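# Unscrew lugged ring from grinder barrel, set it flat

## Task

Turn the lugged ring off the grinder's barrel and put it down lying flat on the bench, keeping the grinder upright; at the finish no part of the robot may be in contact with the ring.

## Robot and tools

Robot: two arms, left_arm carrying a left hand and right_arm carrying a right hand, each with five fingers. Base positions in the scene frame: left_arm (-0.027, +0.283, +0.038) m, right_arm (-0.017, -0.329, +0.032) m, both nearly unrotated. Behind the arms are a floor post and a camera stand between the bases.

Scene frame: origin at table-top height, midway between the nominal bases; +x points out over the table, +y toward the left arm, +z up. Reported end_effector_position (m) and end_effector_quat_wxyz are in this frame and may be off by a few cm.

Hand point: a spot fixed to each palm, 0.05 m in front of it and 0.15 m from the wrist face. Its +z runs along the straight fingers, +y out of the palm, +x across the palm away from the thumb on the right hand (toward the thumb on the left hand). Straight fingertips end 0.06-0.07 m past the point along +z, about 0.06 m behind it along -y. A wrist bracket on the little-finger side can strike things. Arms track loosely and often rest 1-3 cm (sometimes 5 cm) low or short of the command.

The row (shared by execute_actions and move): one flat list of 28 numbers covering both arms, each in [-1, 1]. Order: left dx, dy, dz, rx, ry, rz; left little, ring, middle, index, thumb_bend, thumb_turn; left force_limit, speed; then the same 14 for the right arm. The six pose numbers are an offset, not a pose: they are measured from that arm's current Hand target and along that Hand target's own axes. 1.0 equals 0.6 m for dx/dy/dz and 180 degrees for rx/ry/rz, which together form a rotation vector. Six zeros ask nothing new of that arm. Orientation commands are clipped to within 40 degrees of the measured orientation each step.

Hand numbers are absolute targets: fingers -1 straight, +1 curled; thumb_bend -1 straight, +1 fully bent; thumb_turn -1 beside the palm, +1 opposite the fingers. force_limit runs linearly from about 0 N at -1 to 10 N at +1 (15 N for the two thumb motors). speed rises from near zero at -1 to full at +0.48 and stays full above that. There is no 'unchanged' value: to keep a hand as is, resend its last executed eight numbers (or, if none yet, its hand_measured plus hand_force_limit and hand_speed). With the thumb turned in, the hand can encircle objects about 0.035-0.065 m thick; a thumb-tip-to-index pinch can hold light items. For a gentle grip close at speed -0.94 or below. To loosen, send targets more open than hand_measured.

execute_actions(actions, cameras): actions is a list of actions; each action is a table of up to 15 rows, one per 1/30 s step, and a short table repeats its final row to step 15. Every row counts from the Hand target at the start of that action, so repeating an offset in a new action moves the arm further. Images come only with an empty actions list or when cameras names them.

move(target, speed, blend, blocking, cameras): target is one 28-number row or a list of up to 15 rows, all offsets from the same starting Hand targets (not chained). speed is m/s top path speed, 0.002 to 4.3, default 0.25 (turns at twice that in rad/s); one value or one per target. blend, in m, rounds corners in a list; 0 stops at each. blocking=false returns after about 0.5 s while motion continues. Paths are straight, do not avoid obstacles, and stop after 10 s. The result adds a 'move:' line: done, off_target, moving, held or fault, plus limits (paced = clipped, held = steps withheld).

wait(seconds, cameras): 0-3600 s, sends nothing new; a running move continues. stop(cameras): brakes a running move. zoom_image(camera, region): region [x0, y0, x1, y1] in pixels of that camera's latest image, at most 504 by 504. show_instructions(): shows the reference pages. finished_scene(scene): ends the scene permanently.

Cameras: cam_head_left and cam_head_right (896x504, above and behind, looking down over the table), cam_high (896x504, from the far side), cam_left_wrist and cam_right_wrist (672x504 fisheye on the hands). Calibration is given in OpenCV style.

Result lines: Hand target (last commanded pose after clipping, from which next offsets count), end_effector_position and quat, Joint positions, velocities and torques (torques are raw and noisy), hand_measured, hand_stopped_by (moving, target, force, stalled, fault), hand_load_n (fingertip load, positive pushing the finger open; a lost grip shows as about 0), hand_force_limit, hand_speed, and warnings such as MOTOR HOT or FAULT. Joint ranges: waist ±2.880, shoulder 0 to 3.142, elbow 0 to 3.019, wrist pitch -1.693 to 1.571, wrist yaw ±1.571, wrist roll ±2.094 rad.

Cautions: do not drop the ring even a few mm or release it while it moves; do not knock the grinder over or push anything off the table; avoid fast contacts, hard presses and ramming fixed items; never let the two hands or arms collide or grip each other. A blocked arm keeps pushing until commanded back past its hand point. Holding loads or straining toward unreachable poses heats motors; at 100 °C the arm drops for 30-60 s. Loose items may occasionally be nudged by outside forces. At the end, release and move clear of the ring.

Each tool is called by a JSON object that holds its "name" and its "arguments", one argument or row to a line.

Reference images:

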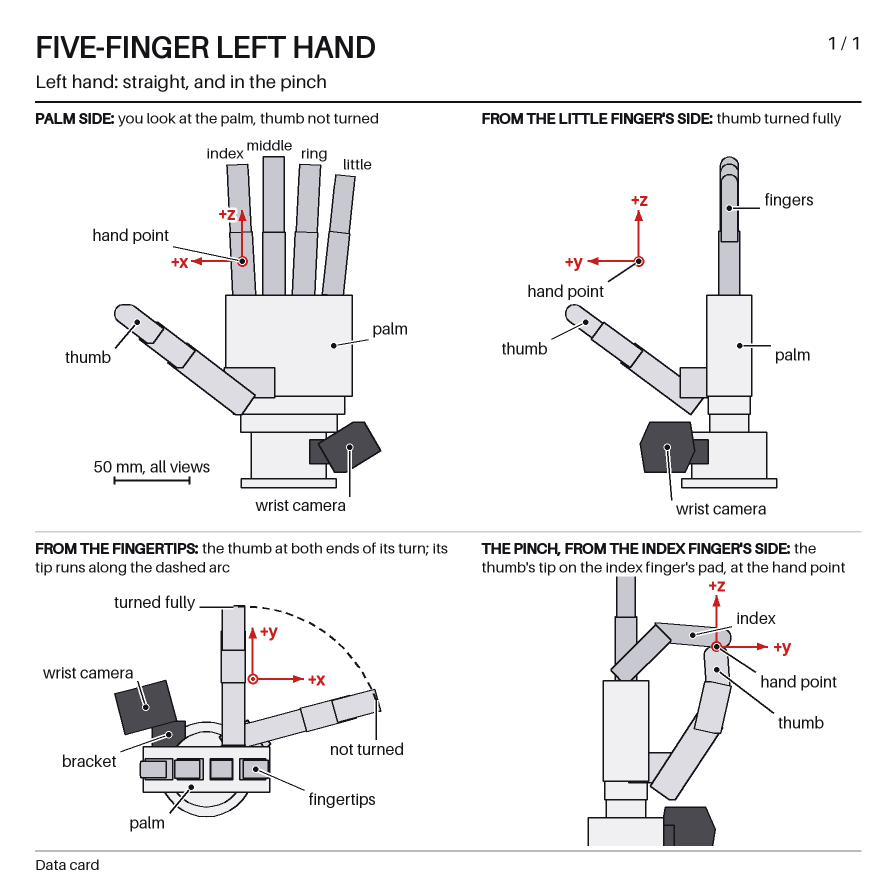

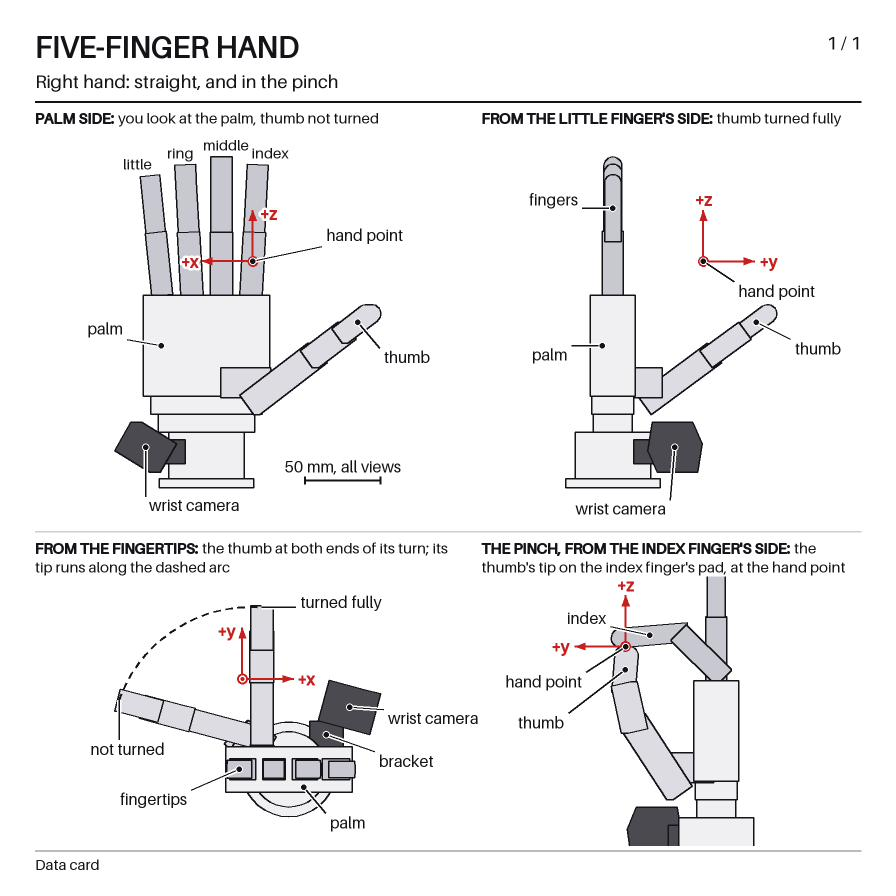

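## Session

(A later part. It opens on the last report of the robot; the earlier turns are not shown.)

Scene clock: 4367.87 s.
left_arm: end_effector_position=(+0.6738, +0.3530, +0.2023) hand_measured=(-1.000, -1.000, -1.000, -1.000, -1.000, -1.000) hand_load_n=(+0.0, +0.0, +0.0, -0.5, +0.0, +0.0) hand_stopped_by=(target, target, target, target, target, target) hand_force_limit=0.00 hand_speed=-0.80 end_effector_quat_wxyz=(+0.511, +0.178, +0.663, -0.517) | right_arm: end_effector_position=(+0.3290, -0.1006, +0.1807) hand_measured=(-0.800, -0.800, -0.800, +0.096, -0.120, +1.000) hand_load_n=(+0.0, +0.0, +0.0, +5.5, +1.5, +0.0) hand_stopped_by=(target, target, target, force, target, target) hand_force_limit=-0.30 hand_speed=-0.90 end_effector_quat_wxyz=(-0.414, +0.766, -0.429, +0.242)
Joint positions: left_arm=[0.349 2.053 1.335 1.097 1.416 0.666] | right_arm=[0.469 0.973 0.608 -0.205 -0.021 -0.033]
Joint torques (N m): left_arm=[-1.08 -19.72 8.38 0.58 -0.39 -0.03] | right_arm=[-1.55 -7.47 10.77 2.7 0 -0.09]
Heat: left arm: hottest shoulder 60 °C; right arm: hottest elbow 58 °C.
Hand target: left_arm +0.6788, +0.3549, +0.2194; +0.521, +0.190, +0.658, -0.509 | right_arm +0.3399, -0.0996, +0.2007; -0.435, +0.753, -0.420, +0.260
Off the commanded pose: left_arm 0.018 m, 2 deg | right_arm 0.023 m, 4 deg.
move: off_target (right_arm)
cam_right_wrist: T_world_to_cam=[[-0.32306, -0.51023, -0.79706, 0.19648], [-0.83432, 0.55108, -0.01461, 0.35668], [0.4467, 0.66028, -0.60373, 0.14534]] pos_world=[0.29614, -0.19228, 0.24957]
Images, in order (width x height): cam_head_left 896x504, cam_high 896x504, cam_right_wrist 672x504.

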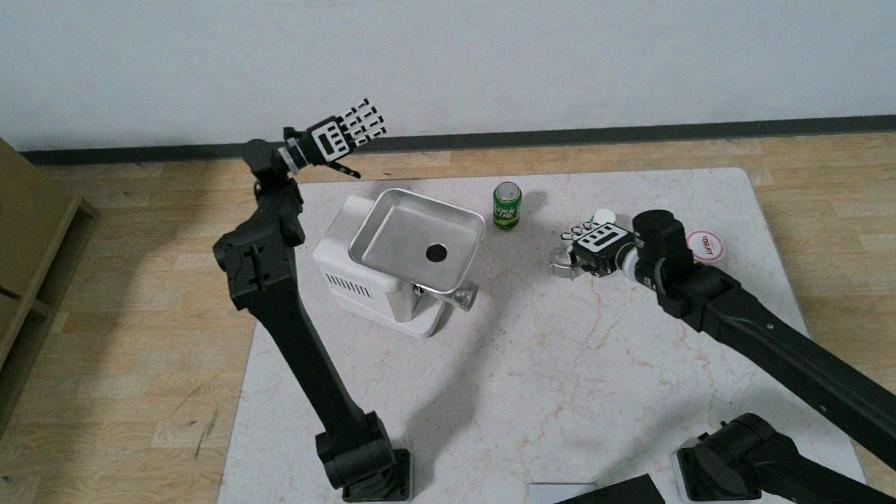

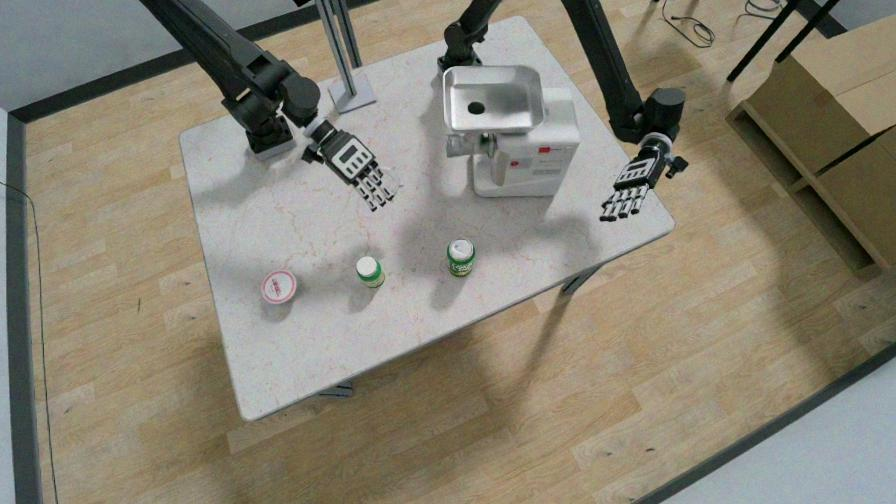

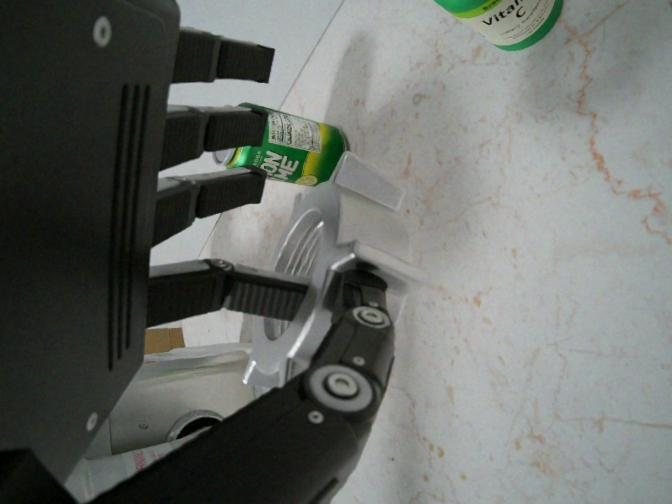

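{"name": "wait", "arguments": {
  "seconds": 0.5,
  "cameras": ["all"]
}}

Scene clock: 4385.70 s.
left_arm: end_effector_position=(+0.6738, +0.3530, +0.2023) hand_measured=(-1.000, -1.000, -1.000, -1.000, -1.000, -1.000) hand_load_n=(+0.0, +0.0, +0.0, +0.0, +0.0, +0.0) hand_stopped_by=(target, target, target, target, target, target) hand_force_limit=0.00 hand_speed=-0.80 end_effector_quat_wxyz=(+0.511, +0.178, +0.663, -0.517) | right_arm: end_effector_position=(+0.3289, -0.1006, +0.1805) hand_measured=(-0.800, -0.800, -0.800, +0.096, -0.120, +1.000) hand_load_n=(+0.0, +0.0, +0.0, +5.5, +1.5, +0.0) hand_stopped_by=(target, target, target, force, target, target) hand_force_limit=-0.30 hand_speed=-0.90 end_effector_quat_wxyz=(-0.414, +0.766, -0.429, +0.242)
Joint positions: left_arm=[0.349 2.053 1.335 1.097 1.416 0.666] | right_arm=[0.469 0.973 0.607 -0.205 -0.021 -0.033]
Joint torques (N m): left_arm=[-0.85 -18.96 8.69 0.79 -0.36 0.01] | right_arm=[-1.61 -7.53 10.77 2.55 0 -0.12]
Heat: left arm: hottest shoulder 60 °C; right arm: hottest elbow 58 °C.
Hand target: left_arm +0.6788, +0.3549, +0.2194; +0.521, +0.190, +0.658, -0.509 | right_arm +0.3398, -0.0997, +0.2005; -0.435, +0.753, -0.420, +0.260
Off the commanded pose: left_arm 0.018 m, 2 deg | right_arm 0.023 m, 4 deg.
wait: 0.50 s; at rest from the start
cam_right_wrist: T_world_to_cam=[[-0.3233, -0.51045, -0.79681, 0.19624], [-0.83433, 0.55108, -0.01451, 0.35671], [0.44651, 0.66011, -0.60405, 0.14539]] pos_world=[0.29614, -0.19238, 0.24937]

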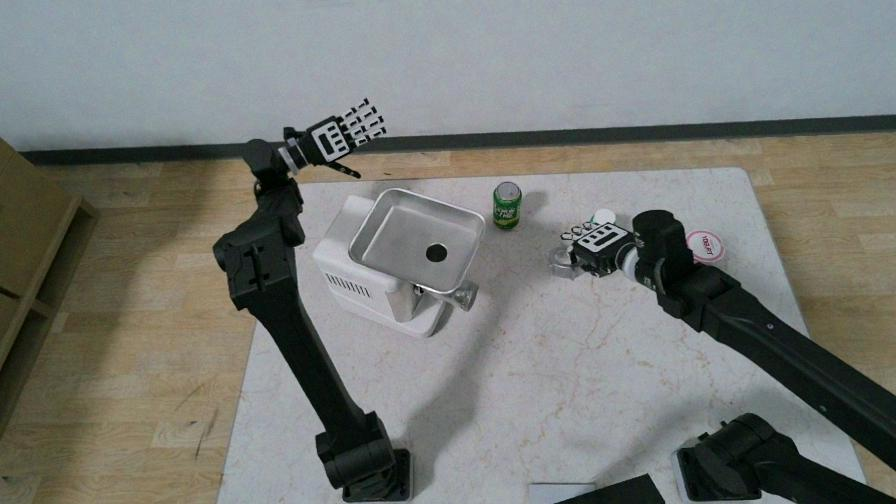

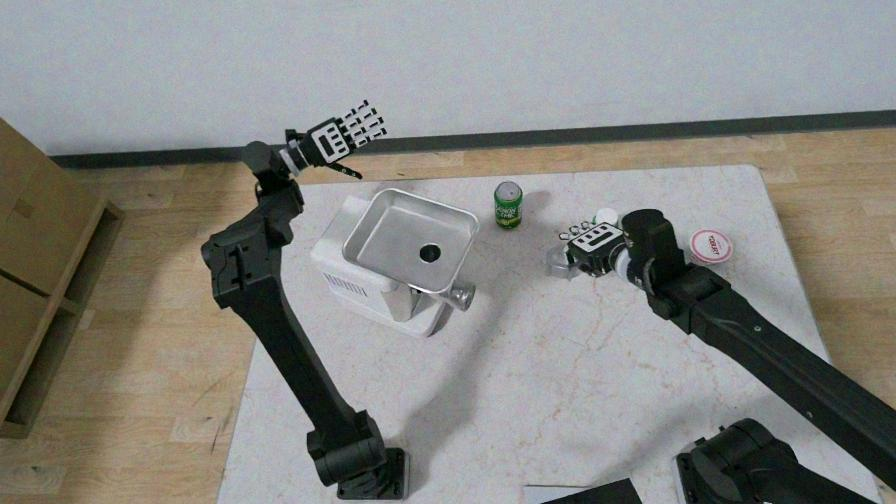

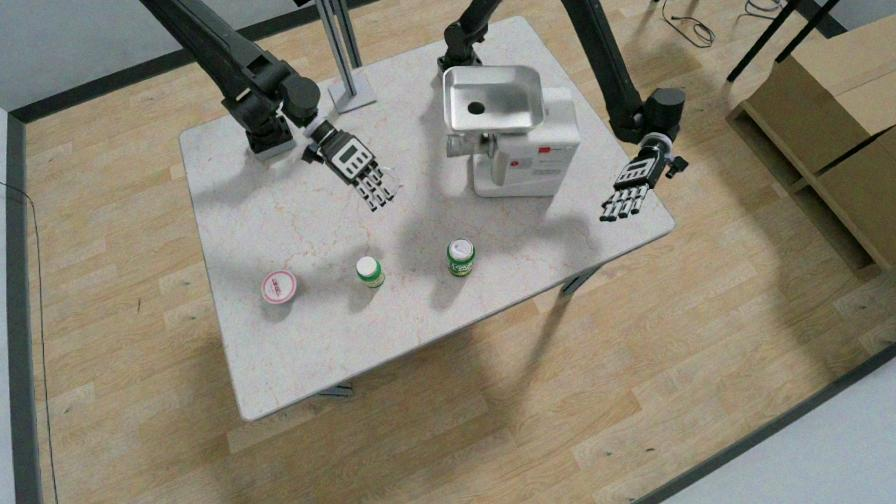

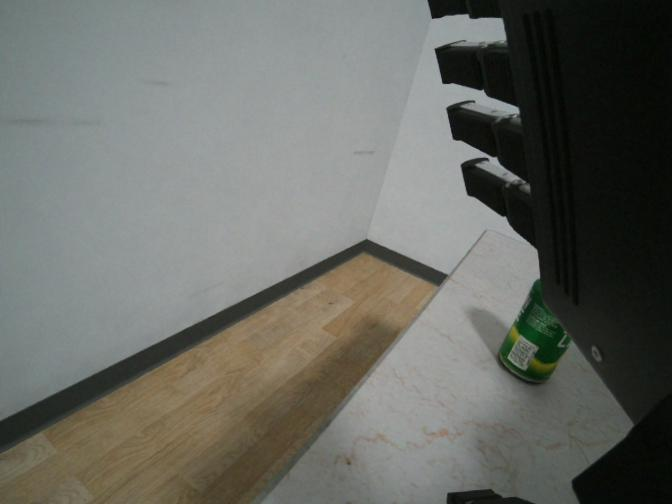

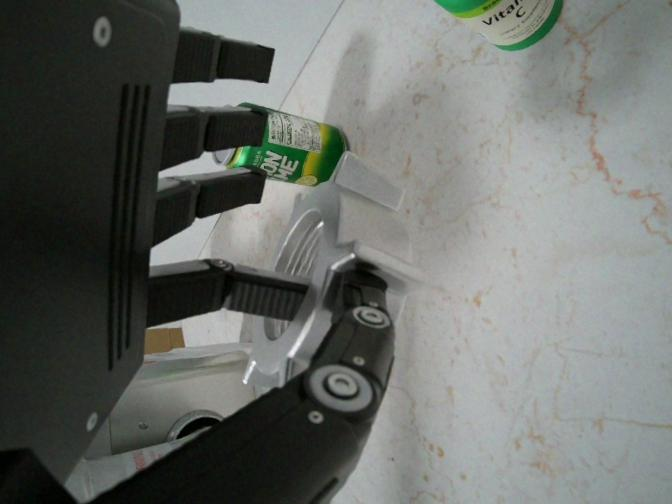

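{"name": "zoom_image", "arguments": {
  "camera": "cam_right_wrist",
  "region": [180, 120, 480, 440]
}}

{"name": "zoom_image", "arguments": {
  "camera": "cam_high",
  "region": [330, 130, 430, 220]
}}

{"name": "zoom_image", "arguments": {
  "camera": "cam_head_left",
  "region": [530, 200, 650, 290]
}}

{"name": "zoom_image", "arguments": {
  "camera": "cam_head_right",
  "region": [530, 200, 650, 290]
}}

Scaled by 1.575 from the camera's image (finer frame: 960x720).

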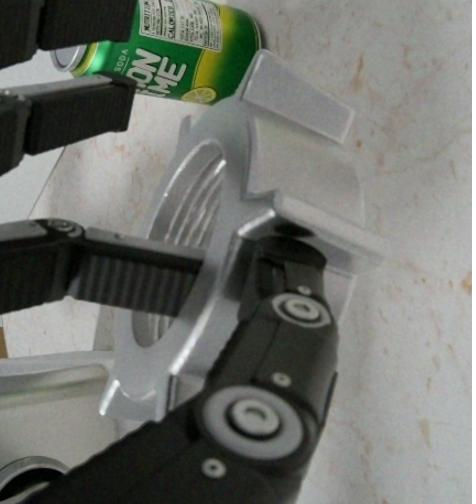

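Scaled by 5.040 from the camera's image (finer frame: 1280x720).

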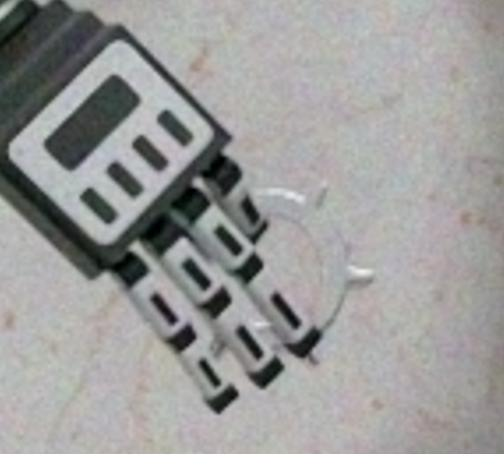

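Scaled by 4.200 from the camera's image (finer frame: 1280x720).

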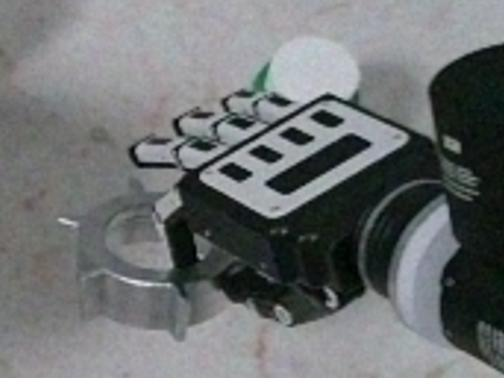

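Scaled by 4.200 from the camera's image (finer frame: 1280x720).

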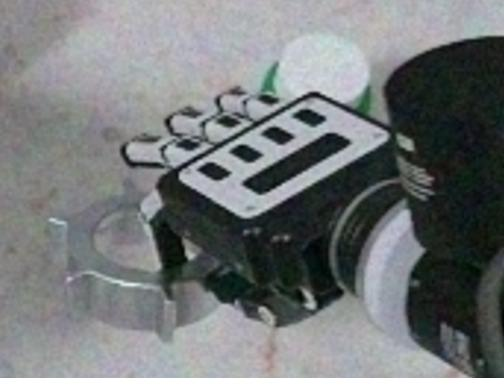

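{"name": "zoom_image", "arguments": {
  "camera": "cam_head_left",
  "region": [540, 235, 590, 285]
}}

{"name": "zoom_image", "arguments": {
  "camera": "cam_head_right",
  "region": [535, 235, 585, 285]
}}

{"name": "zoom_image", "arguments": {
  "camera": "cam_high",
  "region": [365, 155, 415, 205]
}}

Scaled by 10.080 from the camera's image (finer frame: 1280x720).

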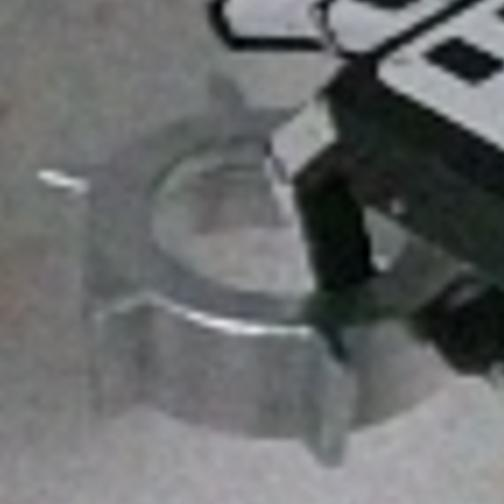

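Scaled by 10.080 from the camera's image (finer frame: 1280x720).

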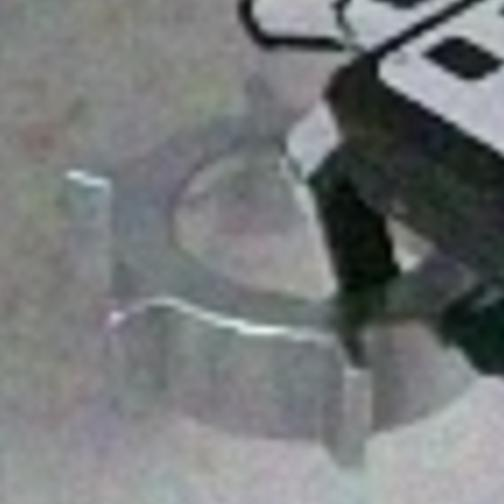

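Scaled by 10.080 from the camera's image (finer frame: 1280x720).

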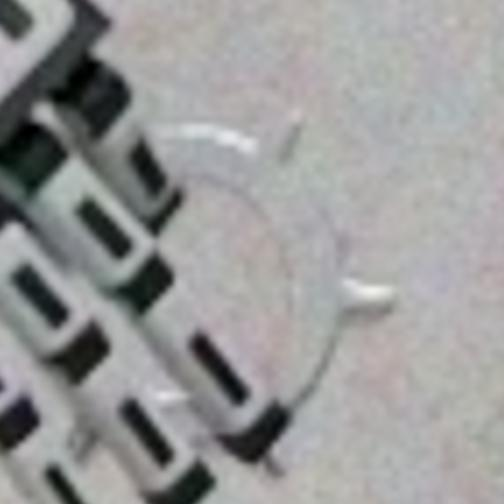

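{"name": "move", "arguments": {
  "target": [0,0,0,0,0,0,-1,-1,-1,-1,-1,-1,0,-0.8,0,0,0,0.095,0,0,-0.8,-0.8,-0.8,0.1,-0.12,1,-0.3,-0.9],
  "speed": 0.06,
  "cameras": ["all"]
}}

Scene clock: 4455.63 s.
left_arm: end_effector_position=(+0.6738, +0.3530, +0.2023) hand_measured=(-1.000, -1.000, -1.000, -1.000, -1.000, -1.000) hand_load_n=(+0.0, +0.0, +0.0, +0.0, +0.0, +0.0) hand_stopped_by=(target, target, target, target, target, target) hand_force_limit=0.00 hand_speed=-0.80 end_effector_quat_wxyz=(+0.511, +0.178, +0.663, -0.517) | right_arm: end_effector_position=(+0.3300, -0.0994, +0.1792) hand_measured=(-0.800, -0.800, -0.800, +0.096, -0.120, +1.000) hand_load_n=(+0.0, +0.0, +0.0, +6.0, +1.5, +0.0) hand_stopped_by=(target, target, target, force, target, target) hand_force_limit=-0.30 hand_speed=-0.90 end_effector_quat_wxyz=(-0.523, +0.697, -0.385, +0.303)
Joint positions: left_arm=[0.349 2.053 1.335 1.097 1.416 0.666] | right_arm=[0.459 0.916 0.384 0.26 -0.044 -0.033]
Joint torques (N m): left_arm=[-0.44 -19.02 8.68 0.53 -0.47 -0.03] | right_arm=[-1.67 -5.83 10.33 2.84 0 -0.04]
Heat: left arm: hottest shoulder 60 °C; right arm: hottest elbow 59 °C.
Hand target: left_arm +0.6788, +0.3549, +0.2194; +0.521, +0.190, +0.658, -0.509 | right_arm +0.3399, -0.0997, +0.2004; -0.542, +0.680, -0.377, +0.319
Off the commanded pose: left_arm 0.018 m, 2 deg | right_arm 0.023 m, 4 deg.
move: off_target (right_arm)
cam_right_wrist: T_world_to_cam=[[-0.09548, -0.38161, -0.91938, 0.1558], [-0.82034, 0.55332, -0.14447, 0.37578], [0.56384, 0.74041, -0.36589, 0.06995]] pos_world=[0.28371, -0.20027, 0.22312]

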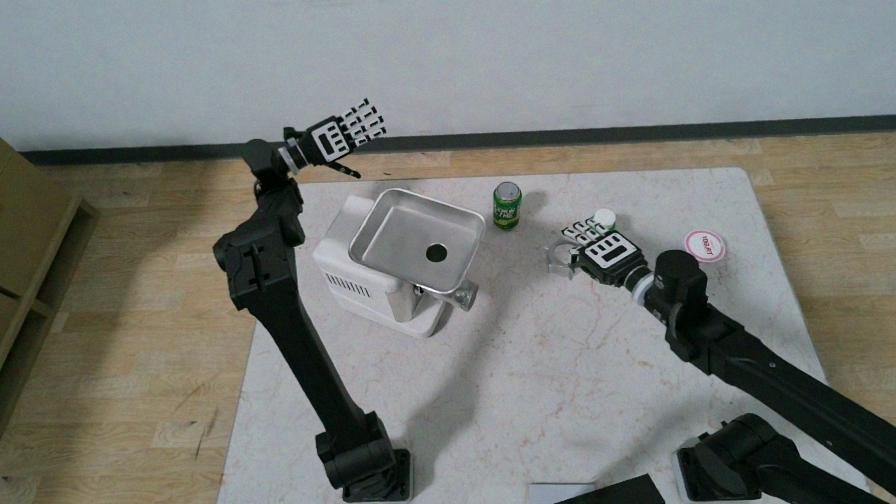

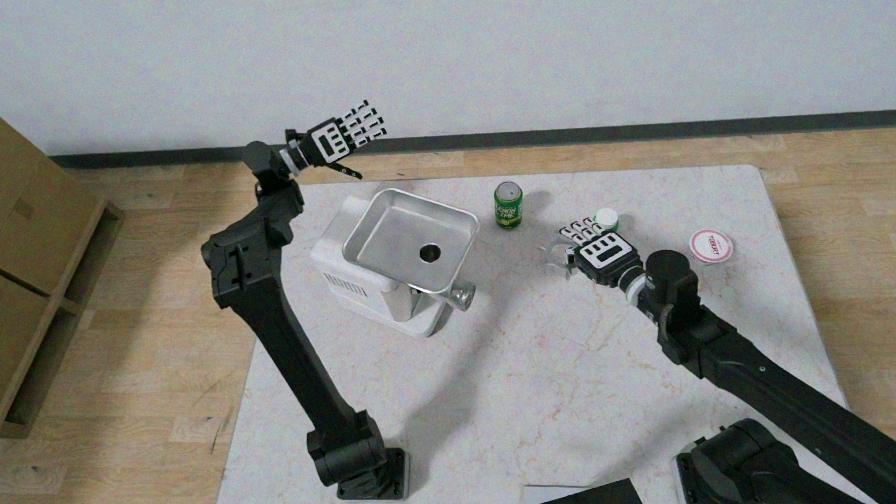

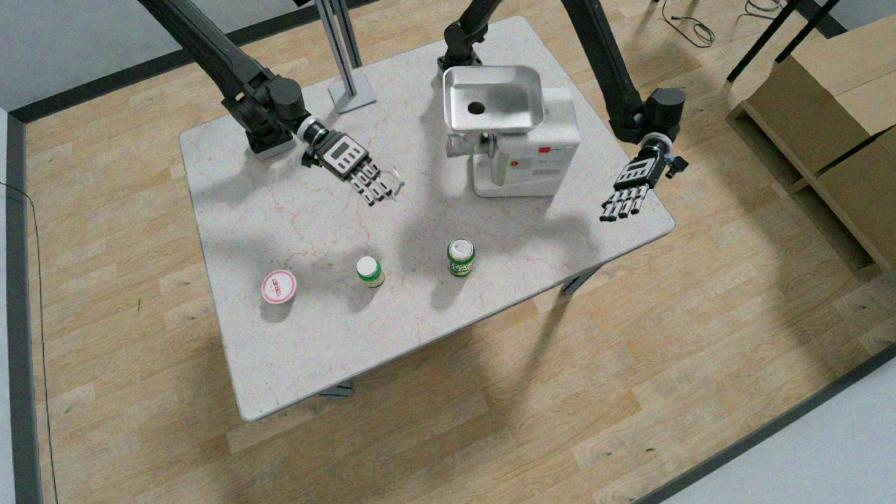

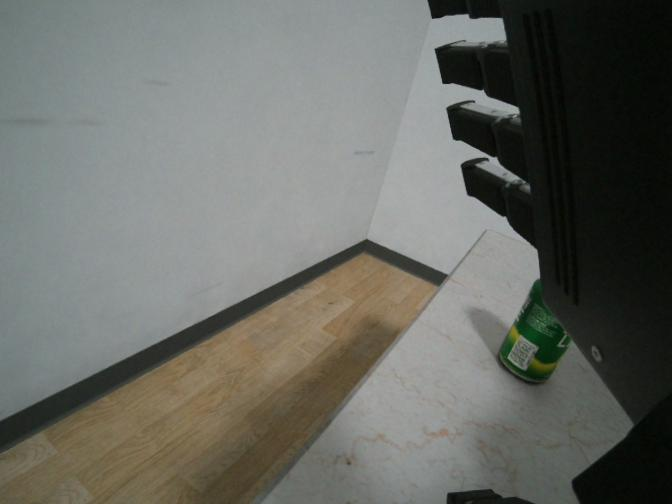

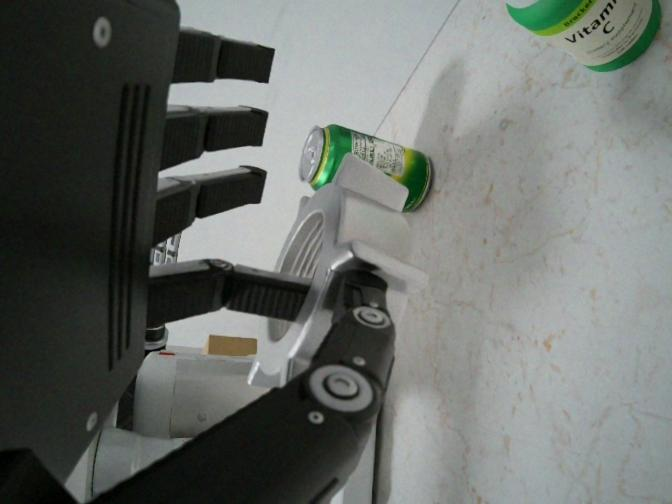

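{"name": "zoom_image", "arguments": {
  "camera": "cam_right_wrist",
  "region": [180, 120, 480, 440]
}}

{"name": "zoom_image", "arguments": {
  "camera": "cam_head_left",
  "region": [540, 235, 590, 285]
}}

{"name": "zoom_image", "arguments": {
  "camera": "cam_high",
  "region": [365, 155, 415, 205]
}}

Scaled by 1.575 from the camera's image (finer frame: 960x720).

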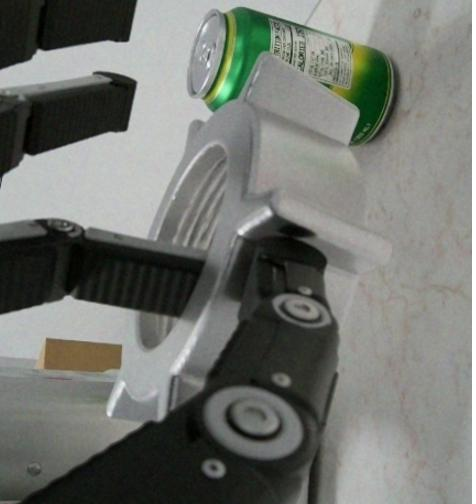

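Scaled by 10.080 from the camera's image (finer frame: 1280x720).

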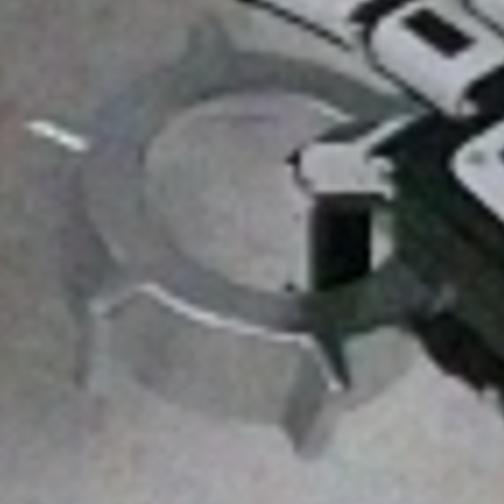

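Scaled by 10.080 from the camera's image (finer frame: 1280x720).

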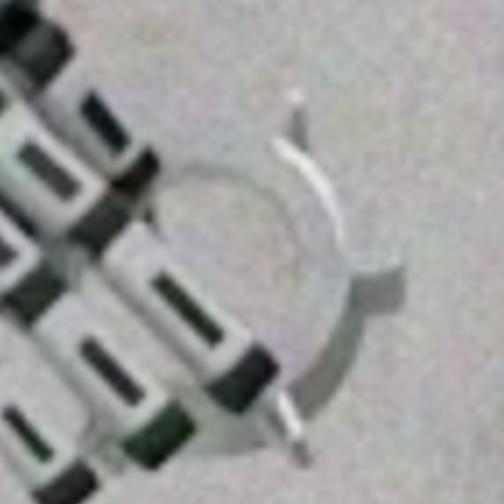

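{"name": "move", "arguments": {
  "target": [0,0,0,0,0,0,-1,-1,-1,-1,-1,-1,0,-0.8,-0.004,0.163,0.0348,0,0,0,-0.8,-0.8,-0.8,0.1,-0.12,1,-0.3,-0.9],
  "speed": 0.06,
  "cameras": ["all"]
}}

Scene clock: 4485.27 s.
left_arm: end_effector_position=(+0.6738, +0.3530, +0.2023) hand_measured=(-1.000, -1.000, -1.000, -1.000, -1.000, -1.000) hand_load_n=(-0.5, +0.0, +0.0, +0.0, +0.0, +0.0) hand_stopped_by=(target, target, target, target, target, target) hand_force_limit=0.00 hand_speed=-0.80 end_effector_quat_wxyz=(+0.511, +0.178, +0.663, -0.517) | right_arm: end_effector_position=(+0.3301, -0.0994, +0.0894) hand_measured=(-0.800, -0.800, -0.800, +0.096, -0.120, +1.000) hand_load_n=(+0.0, +0.0, +0.0, +6.0, +2.0, +0.0) hand_stopped_by=(target, target, target, force, target, target) hand_force_limit=-0.30 hand_speed=-0.90 end_effector_quat_wxyz=(-0.530, +0.692, -0.381, +0.307)
Joint positions: left_arm=[0.349 2.053 1.335 1.097 1.416 0.666] | right_arm=[0.459 1.279 0.24 0.787 -0.045 -0.033]
Joint torques (N m): left_arm=[-1.14 -19.19 8.44 0.68 -0.42 -0.06] | right_arm=[-1.67 -6.07 7.04 2.96 0.01 -0.05]
Heat: left arm: hottest shoulder 60 °C; right arm: hottest elbow 58 °C.
Hand target: left_arm +0.6788, +0.3549, +0.2194; +0.521, +0.190, +0.658, -0.509 | right_arm +0.3398, -0.0998, +0.1004; -0.542, +0.680, -0.377, +0.319
Off the commanded pose: left_arm 0.018 m, 2 deg | right_arm 0.015 m, 2 deg.
move: off_target (right_arm)
cam_right_wrist: T_world_to_cam=[[-0.0785, -0.37219, -0.92483, 0.06911], [-0.81778, 0.5546, -0.15378, 0.36301], [0.57015, 0.74424, -0.3479, 0.03369]] pos_world=[0.28308, -0.20068, 0.13146]

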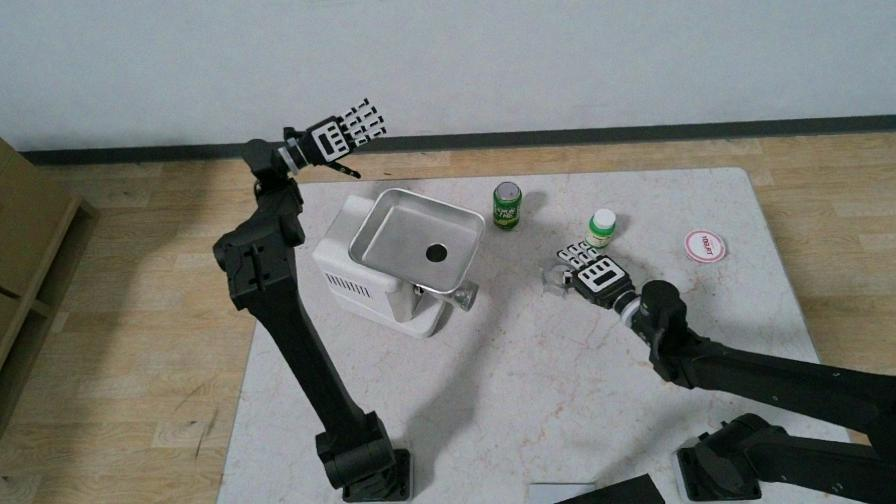

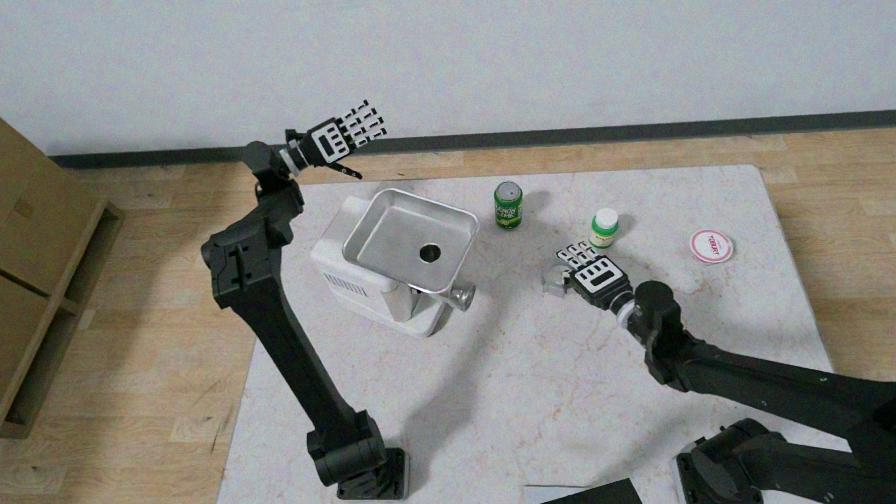

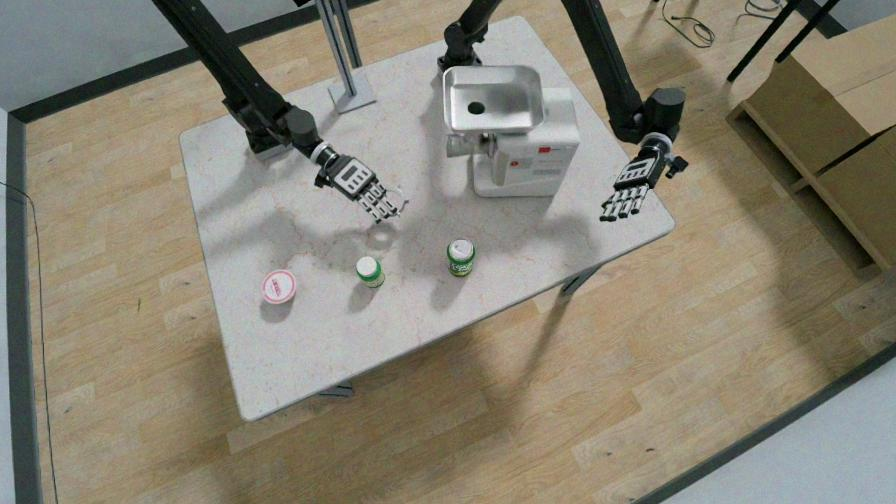

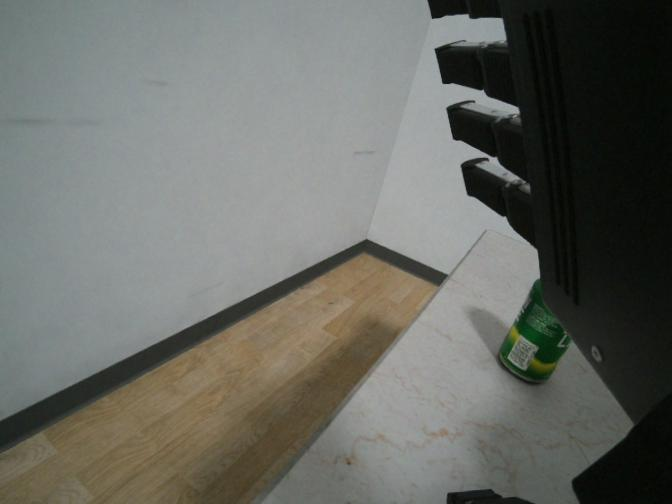

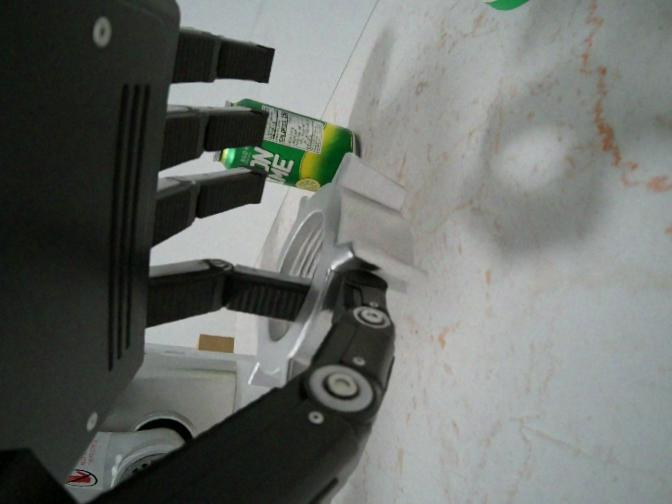

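{"name": "move", "arguments": {
  "target": [0,0,0,0,0,0,-1,-1,-1,-1,-1,-1,0,-0.8,-0.0014,0.050,0.0107,0,0,0,-0.8,-0.8,-0.8,0.1,-0.12,1,-0.3,-0.9],
  "speed": 0.04,
  "cameras": ["cam_head_left","cam_high","cam_right_wrist"]
}}

Scene clock: 4490.57 s.
left_arm: end_effector_position=(+0.6738, +0.3530, +0.2023) hand_measured=(-1.000, -1.000, -1.000, -1.000, -1.000, -1.000) hand_load_n=(+0.0, +0.0, +0.0, +0.0, +0.0, +0.0) hand_stopped_by=(target, target, target, target, target, target) hand_force_limit=0.00 hand_speed=-0.80 end_effector_quat_wxyz=(+0.511, +0.178, +0.663, -0.517) | right_arm: end_effector_position=(+0.3312, -0.0988, +0.0603) hand_measured=(-0.800, -0.800, -0.800, +0.096, -0.120, +1.000) hand_load_n=(+0.0, +0.0, +0.0, +6.5, +2.0, +0.5) hand_stopped_by=(target, target, target, force, target, target) hand_force_limit=-0.30 hand_speed=-0.90 end_effector_quat_wxyz=(-0.531, +0.691, -0.381, +0.308)
Joint positions: left_arm=[0.349 2.053 1.335 1.097 1.416 0.666] | right_arm=[0.459 1.457 0.223 0.986 -0.045 -0.033]
Joint torques (N m): left_arm=[-0.91 -18.26 8.47 0.92 -0.44 0] | right_arm=[-1.49 -7 5.27 2.96 0.02 -0.05]
Heat: left arm: hottest shoulder 60 °C; right arm: hottest elbow 58 °C.
Hand target: left_arm +0.6788, +0.3549, +0.2194; +0.521, +0.190, +0.658, -0.509 | right_arm +0.3398, -0.0998, +0.0697; -0.542, +0.680, -0.377, +0.319
Off the commanded pose: left_arm 0.018 m, 2 deg | right_arm 0.013 m, 2 deg.
move: off_target (right_arm)
cam_right_wrist: T_world_to_cam=[[-0.07626, -0.371, -0.92549, 0.04185], [-0.81745, 0.55475, -0.15503, 0.35909], [0.57093, 0.74472, -0.34558, 0.02216]] pos_world=[0.28408, -0.20018, 0.10206]

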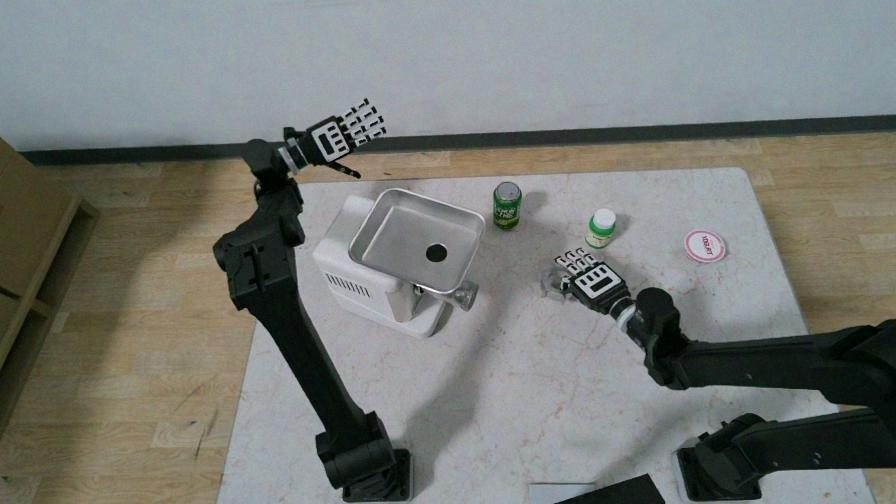

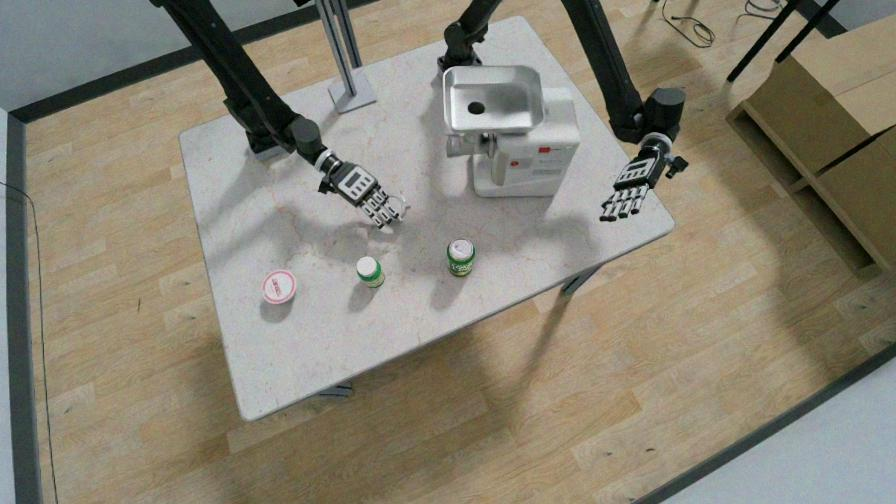

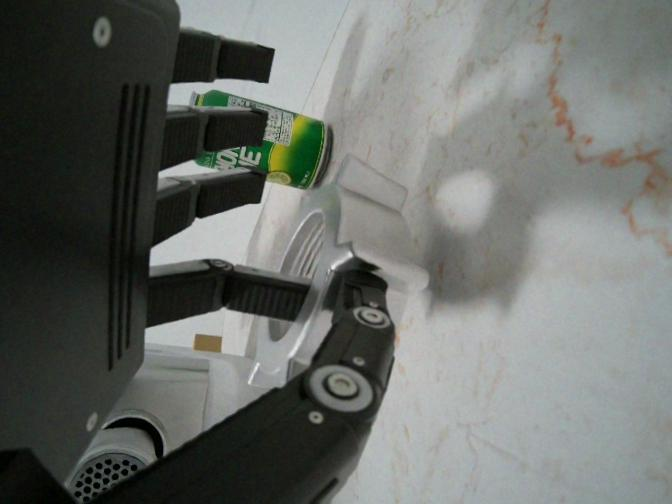

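{"name": "move", "arguments": {
  "target": [0,0,0,0,0,0,-1,-1,-1,-1,-1,-1,0,-0.8,-0.0005,0.0196,0.0042,0,0,0,-0.8,-0.8,-0.8,0.1,-0.12,1,-0.3,-0.9],
  "speed": 0.03,
  "cameras": ["cam_head_left","cam_high","cam_right_wrist"]
}}

{"name": "zoom_image", "arguments": {
  "camera": "cam_right_wrist",
  "region": [180, 120, 500, 440]
}}

{"name": "zoom_image", "arguments": {
  "camera": "cam_head_left",
  "region": [530, 250, 590, 310]
}}

{"name": "zoom_image", "arguments": {
  "camera": "cam_high",
  "region": [365, 175, 415, 225]
}}

Scene clock: 4511.13 s.
left_arm: end_effector_position=(+0.6738, +0.3530, +0.2023) hand_measured=(-1.000, -1.000, -1.000, -1.000, -1.000, -1.000) hand_load_n=(+0.0, -0.5, +0.0, +0.0, +0.0, +0.0) hand_stopped_by=(target, target, target, target, target, target) hand_force_limit=0.00 hand_speed=-0.80 end_effector_quat_wxyz=(+0.511, +0.178, +0.663, -0.517) | right_arm: end_effector_position=(+0.3328, -0.0980, +0.0496) hand_measured=(-0.800, -0.800, -0.800, +0.096, -0.120, +1.000) hand_load_n=(+0.0, -0.5, +0.0, +6.5, +1.5, +0.0) hand_stopped_by=(target, target, target, force, target, target) hand_force_limit=-0.30 hand_speed=-0.90 end_effector_quat_wxyz=(-0.533, +0.690, -0.380, +0.308)
Joint positions: left_arm=[0.349 2.053 1.335 1.097 1.416 0.666] | right_arm=[0.459 1.533 0.223 1.065 -0.045 -0.033]
Joint torques (N m): left_arm=[-0.91 -19.25 8.39 0.65 -0.41 -0.02] | right_arm=[-1.61 -7.47 4.36 2.85 0.02 -0.05]
Heat: left arm: hottest shoulder 60 °C; right arm: hottest elbow 56 °C.
Hand target: left_arm +0.6788, +0.3549, +0.2194; +0.521, +0.190, +0.658, -0.509 | right_arm +0.3399, -0.0998, +0.0577; -0.542, +0.680, -0.377, +0.319
Off the commanded pose: left_arm 0.018 m, 2 deg | right_arm 0.011 m, 2 deg.
move: off_target (right_arm)
cam_right_wrist: T_world_to_cam=[[-0.0735, -0.36951, -0.92631, 0.03165], [-0.81693, 0.55507, -0.1566, 0.35814], [0.57203, 0.74522, -0.34266, 0.01648]] pos_world=[0.28547, -0.19939, 0.09105]

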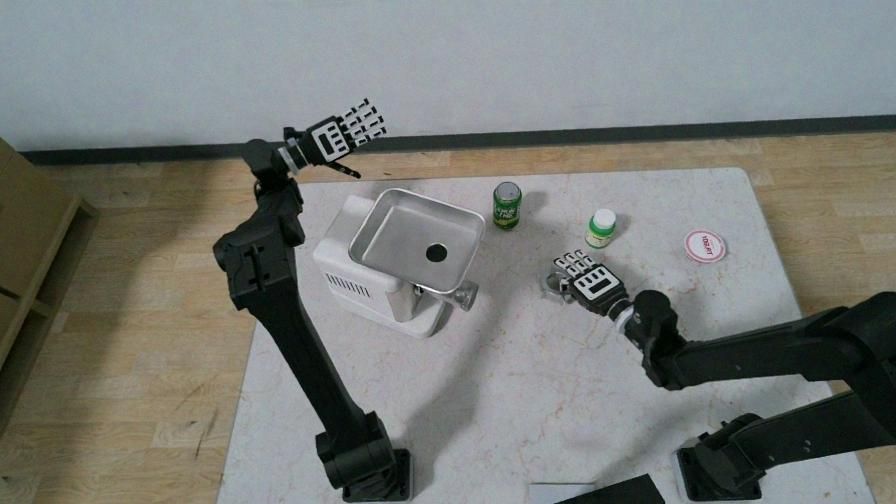

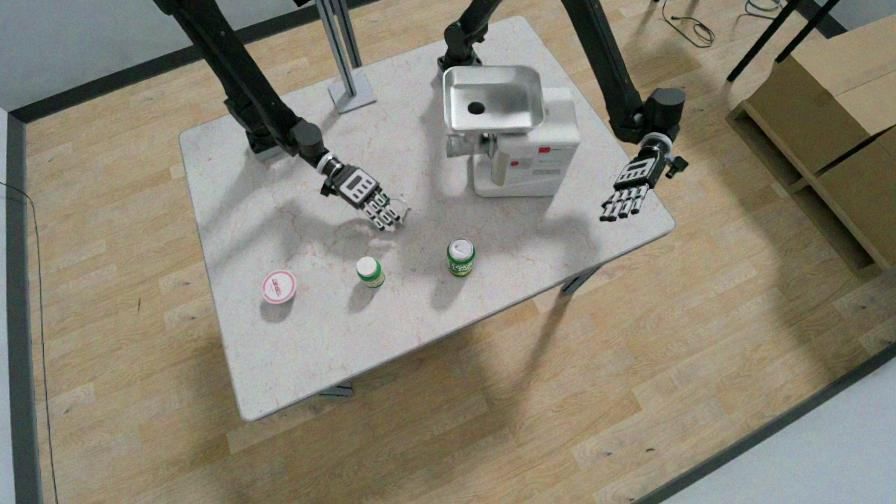

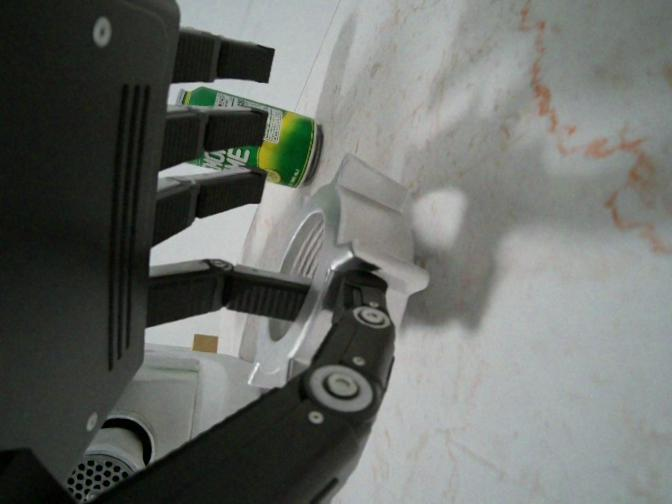

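Scaled by 1.575 from the camera's image (finer frame: 960x720).

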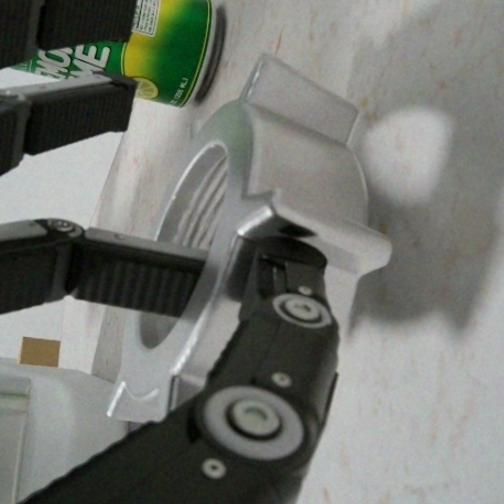

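Scaled by 8.400 from the camera's image (finer frame: 1280x720).

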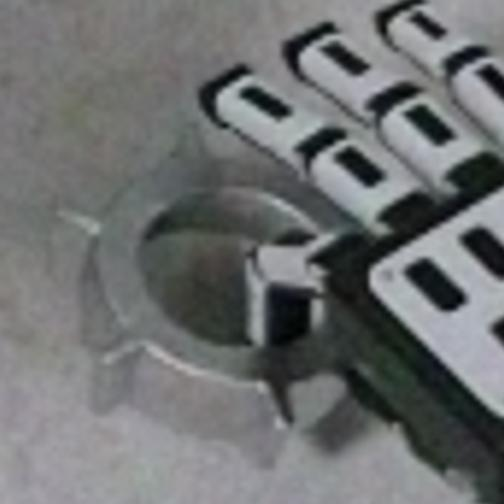

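Scaled by 10.080 from the camera's image (finer frame: 1280x720).

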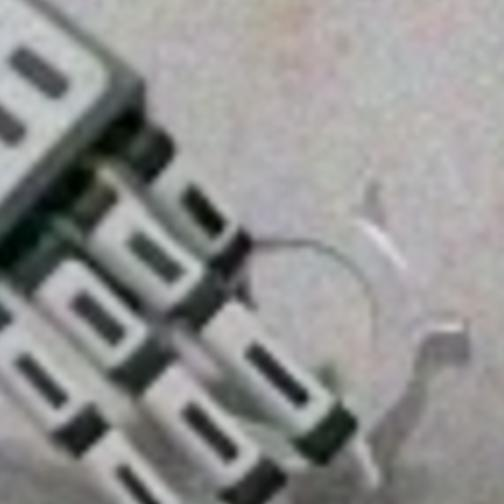

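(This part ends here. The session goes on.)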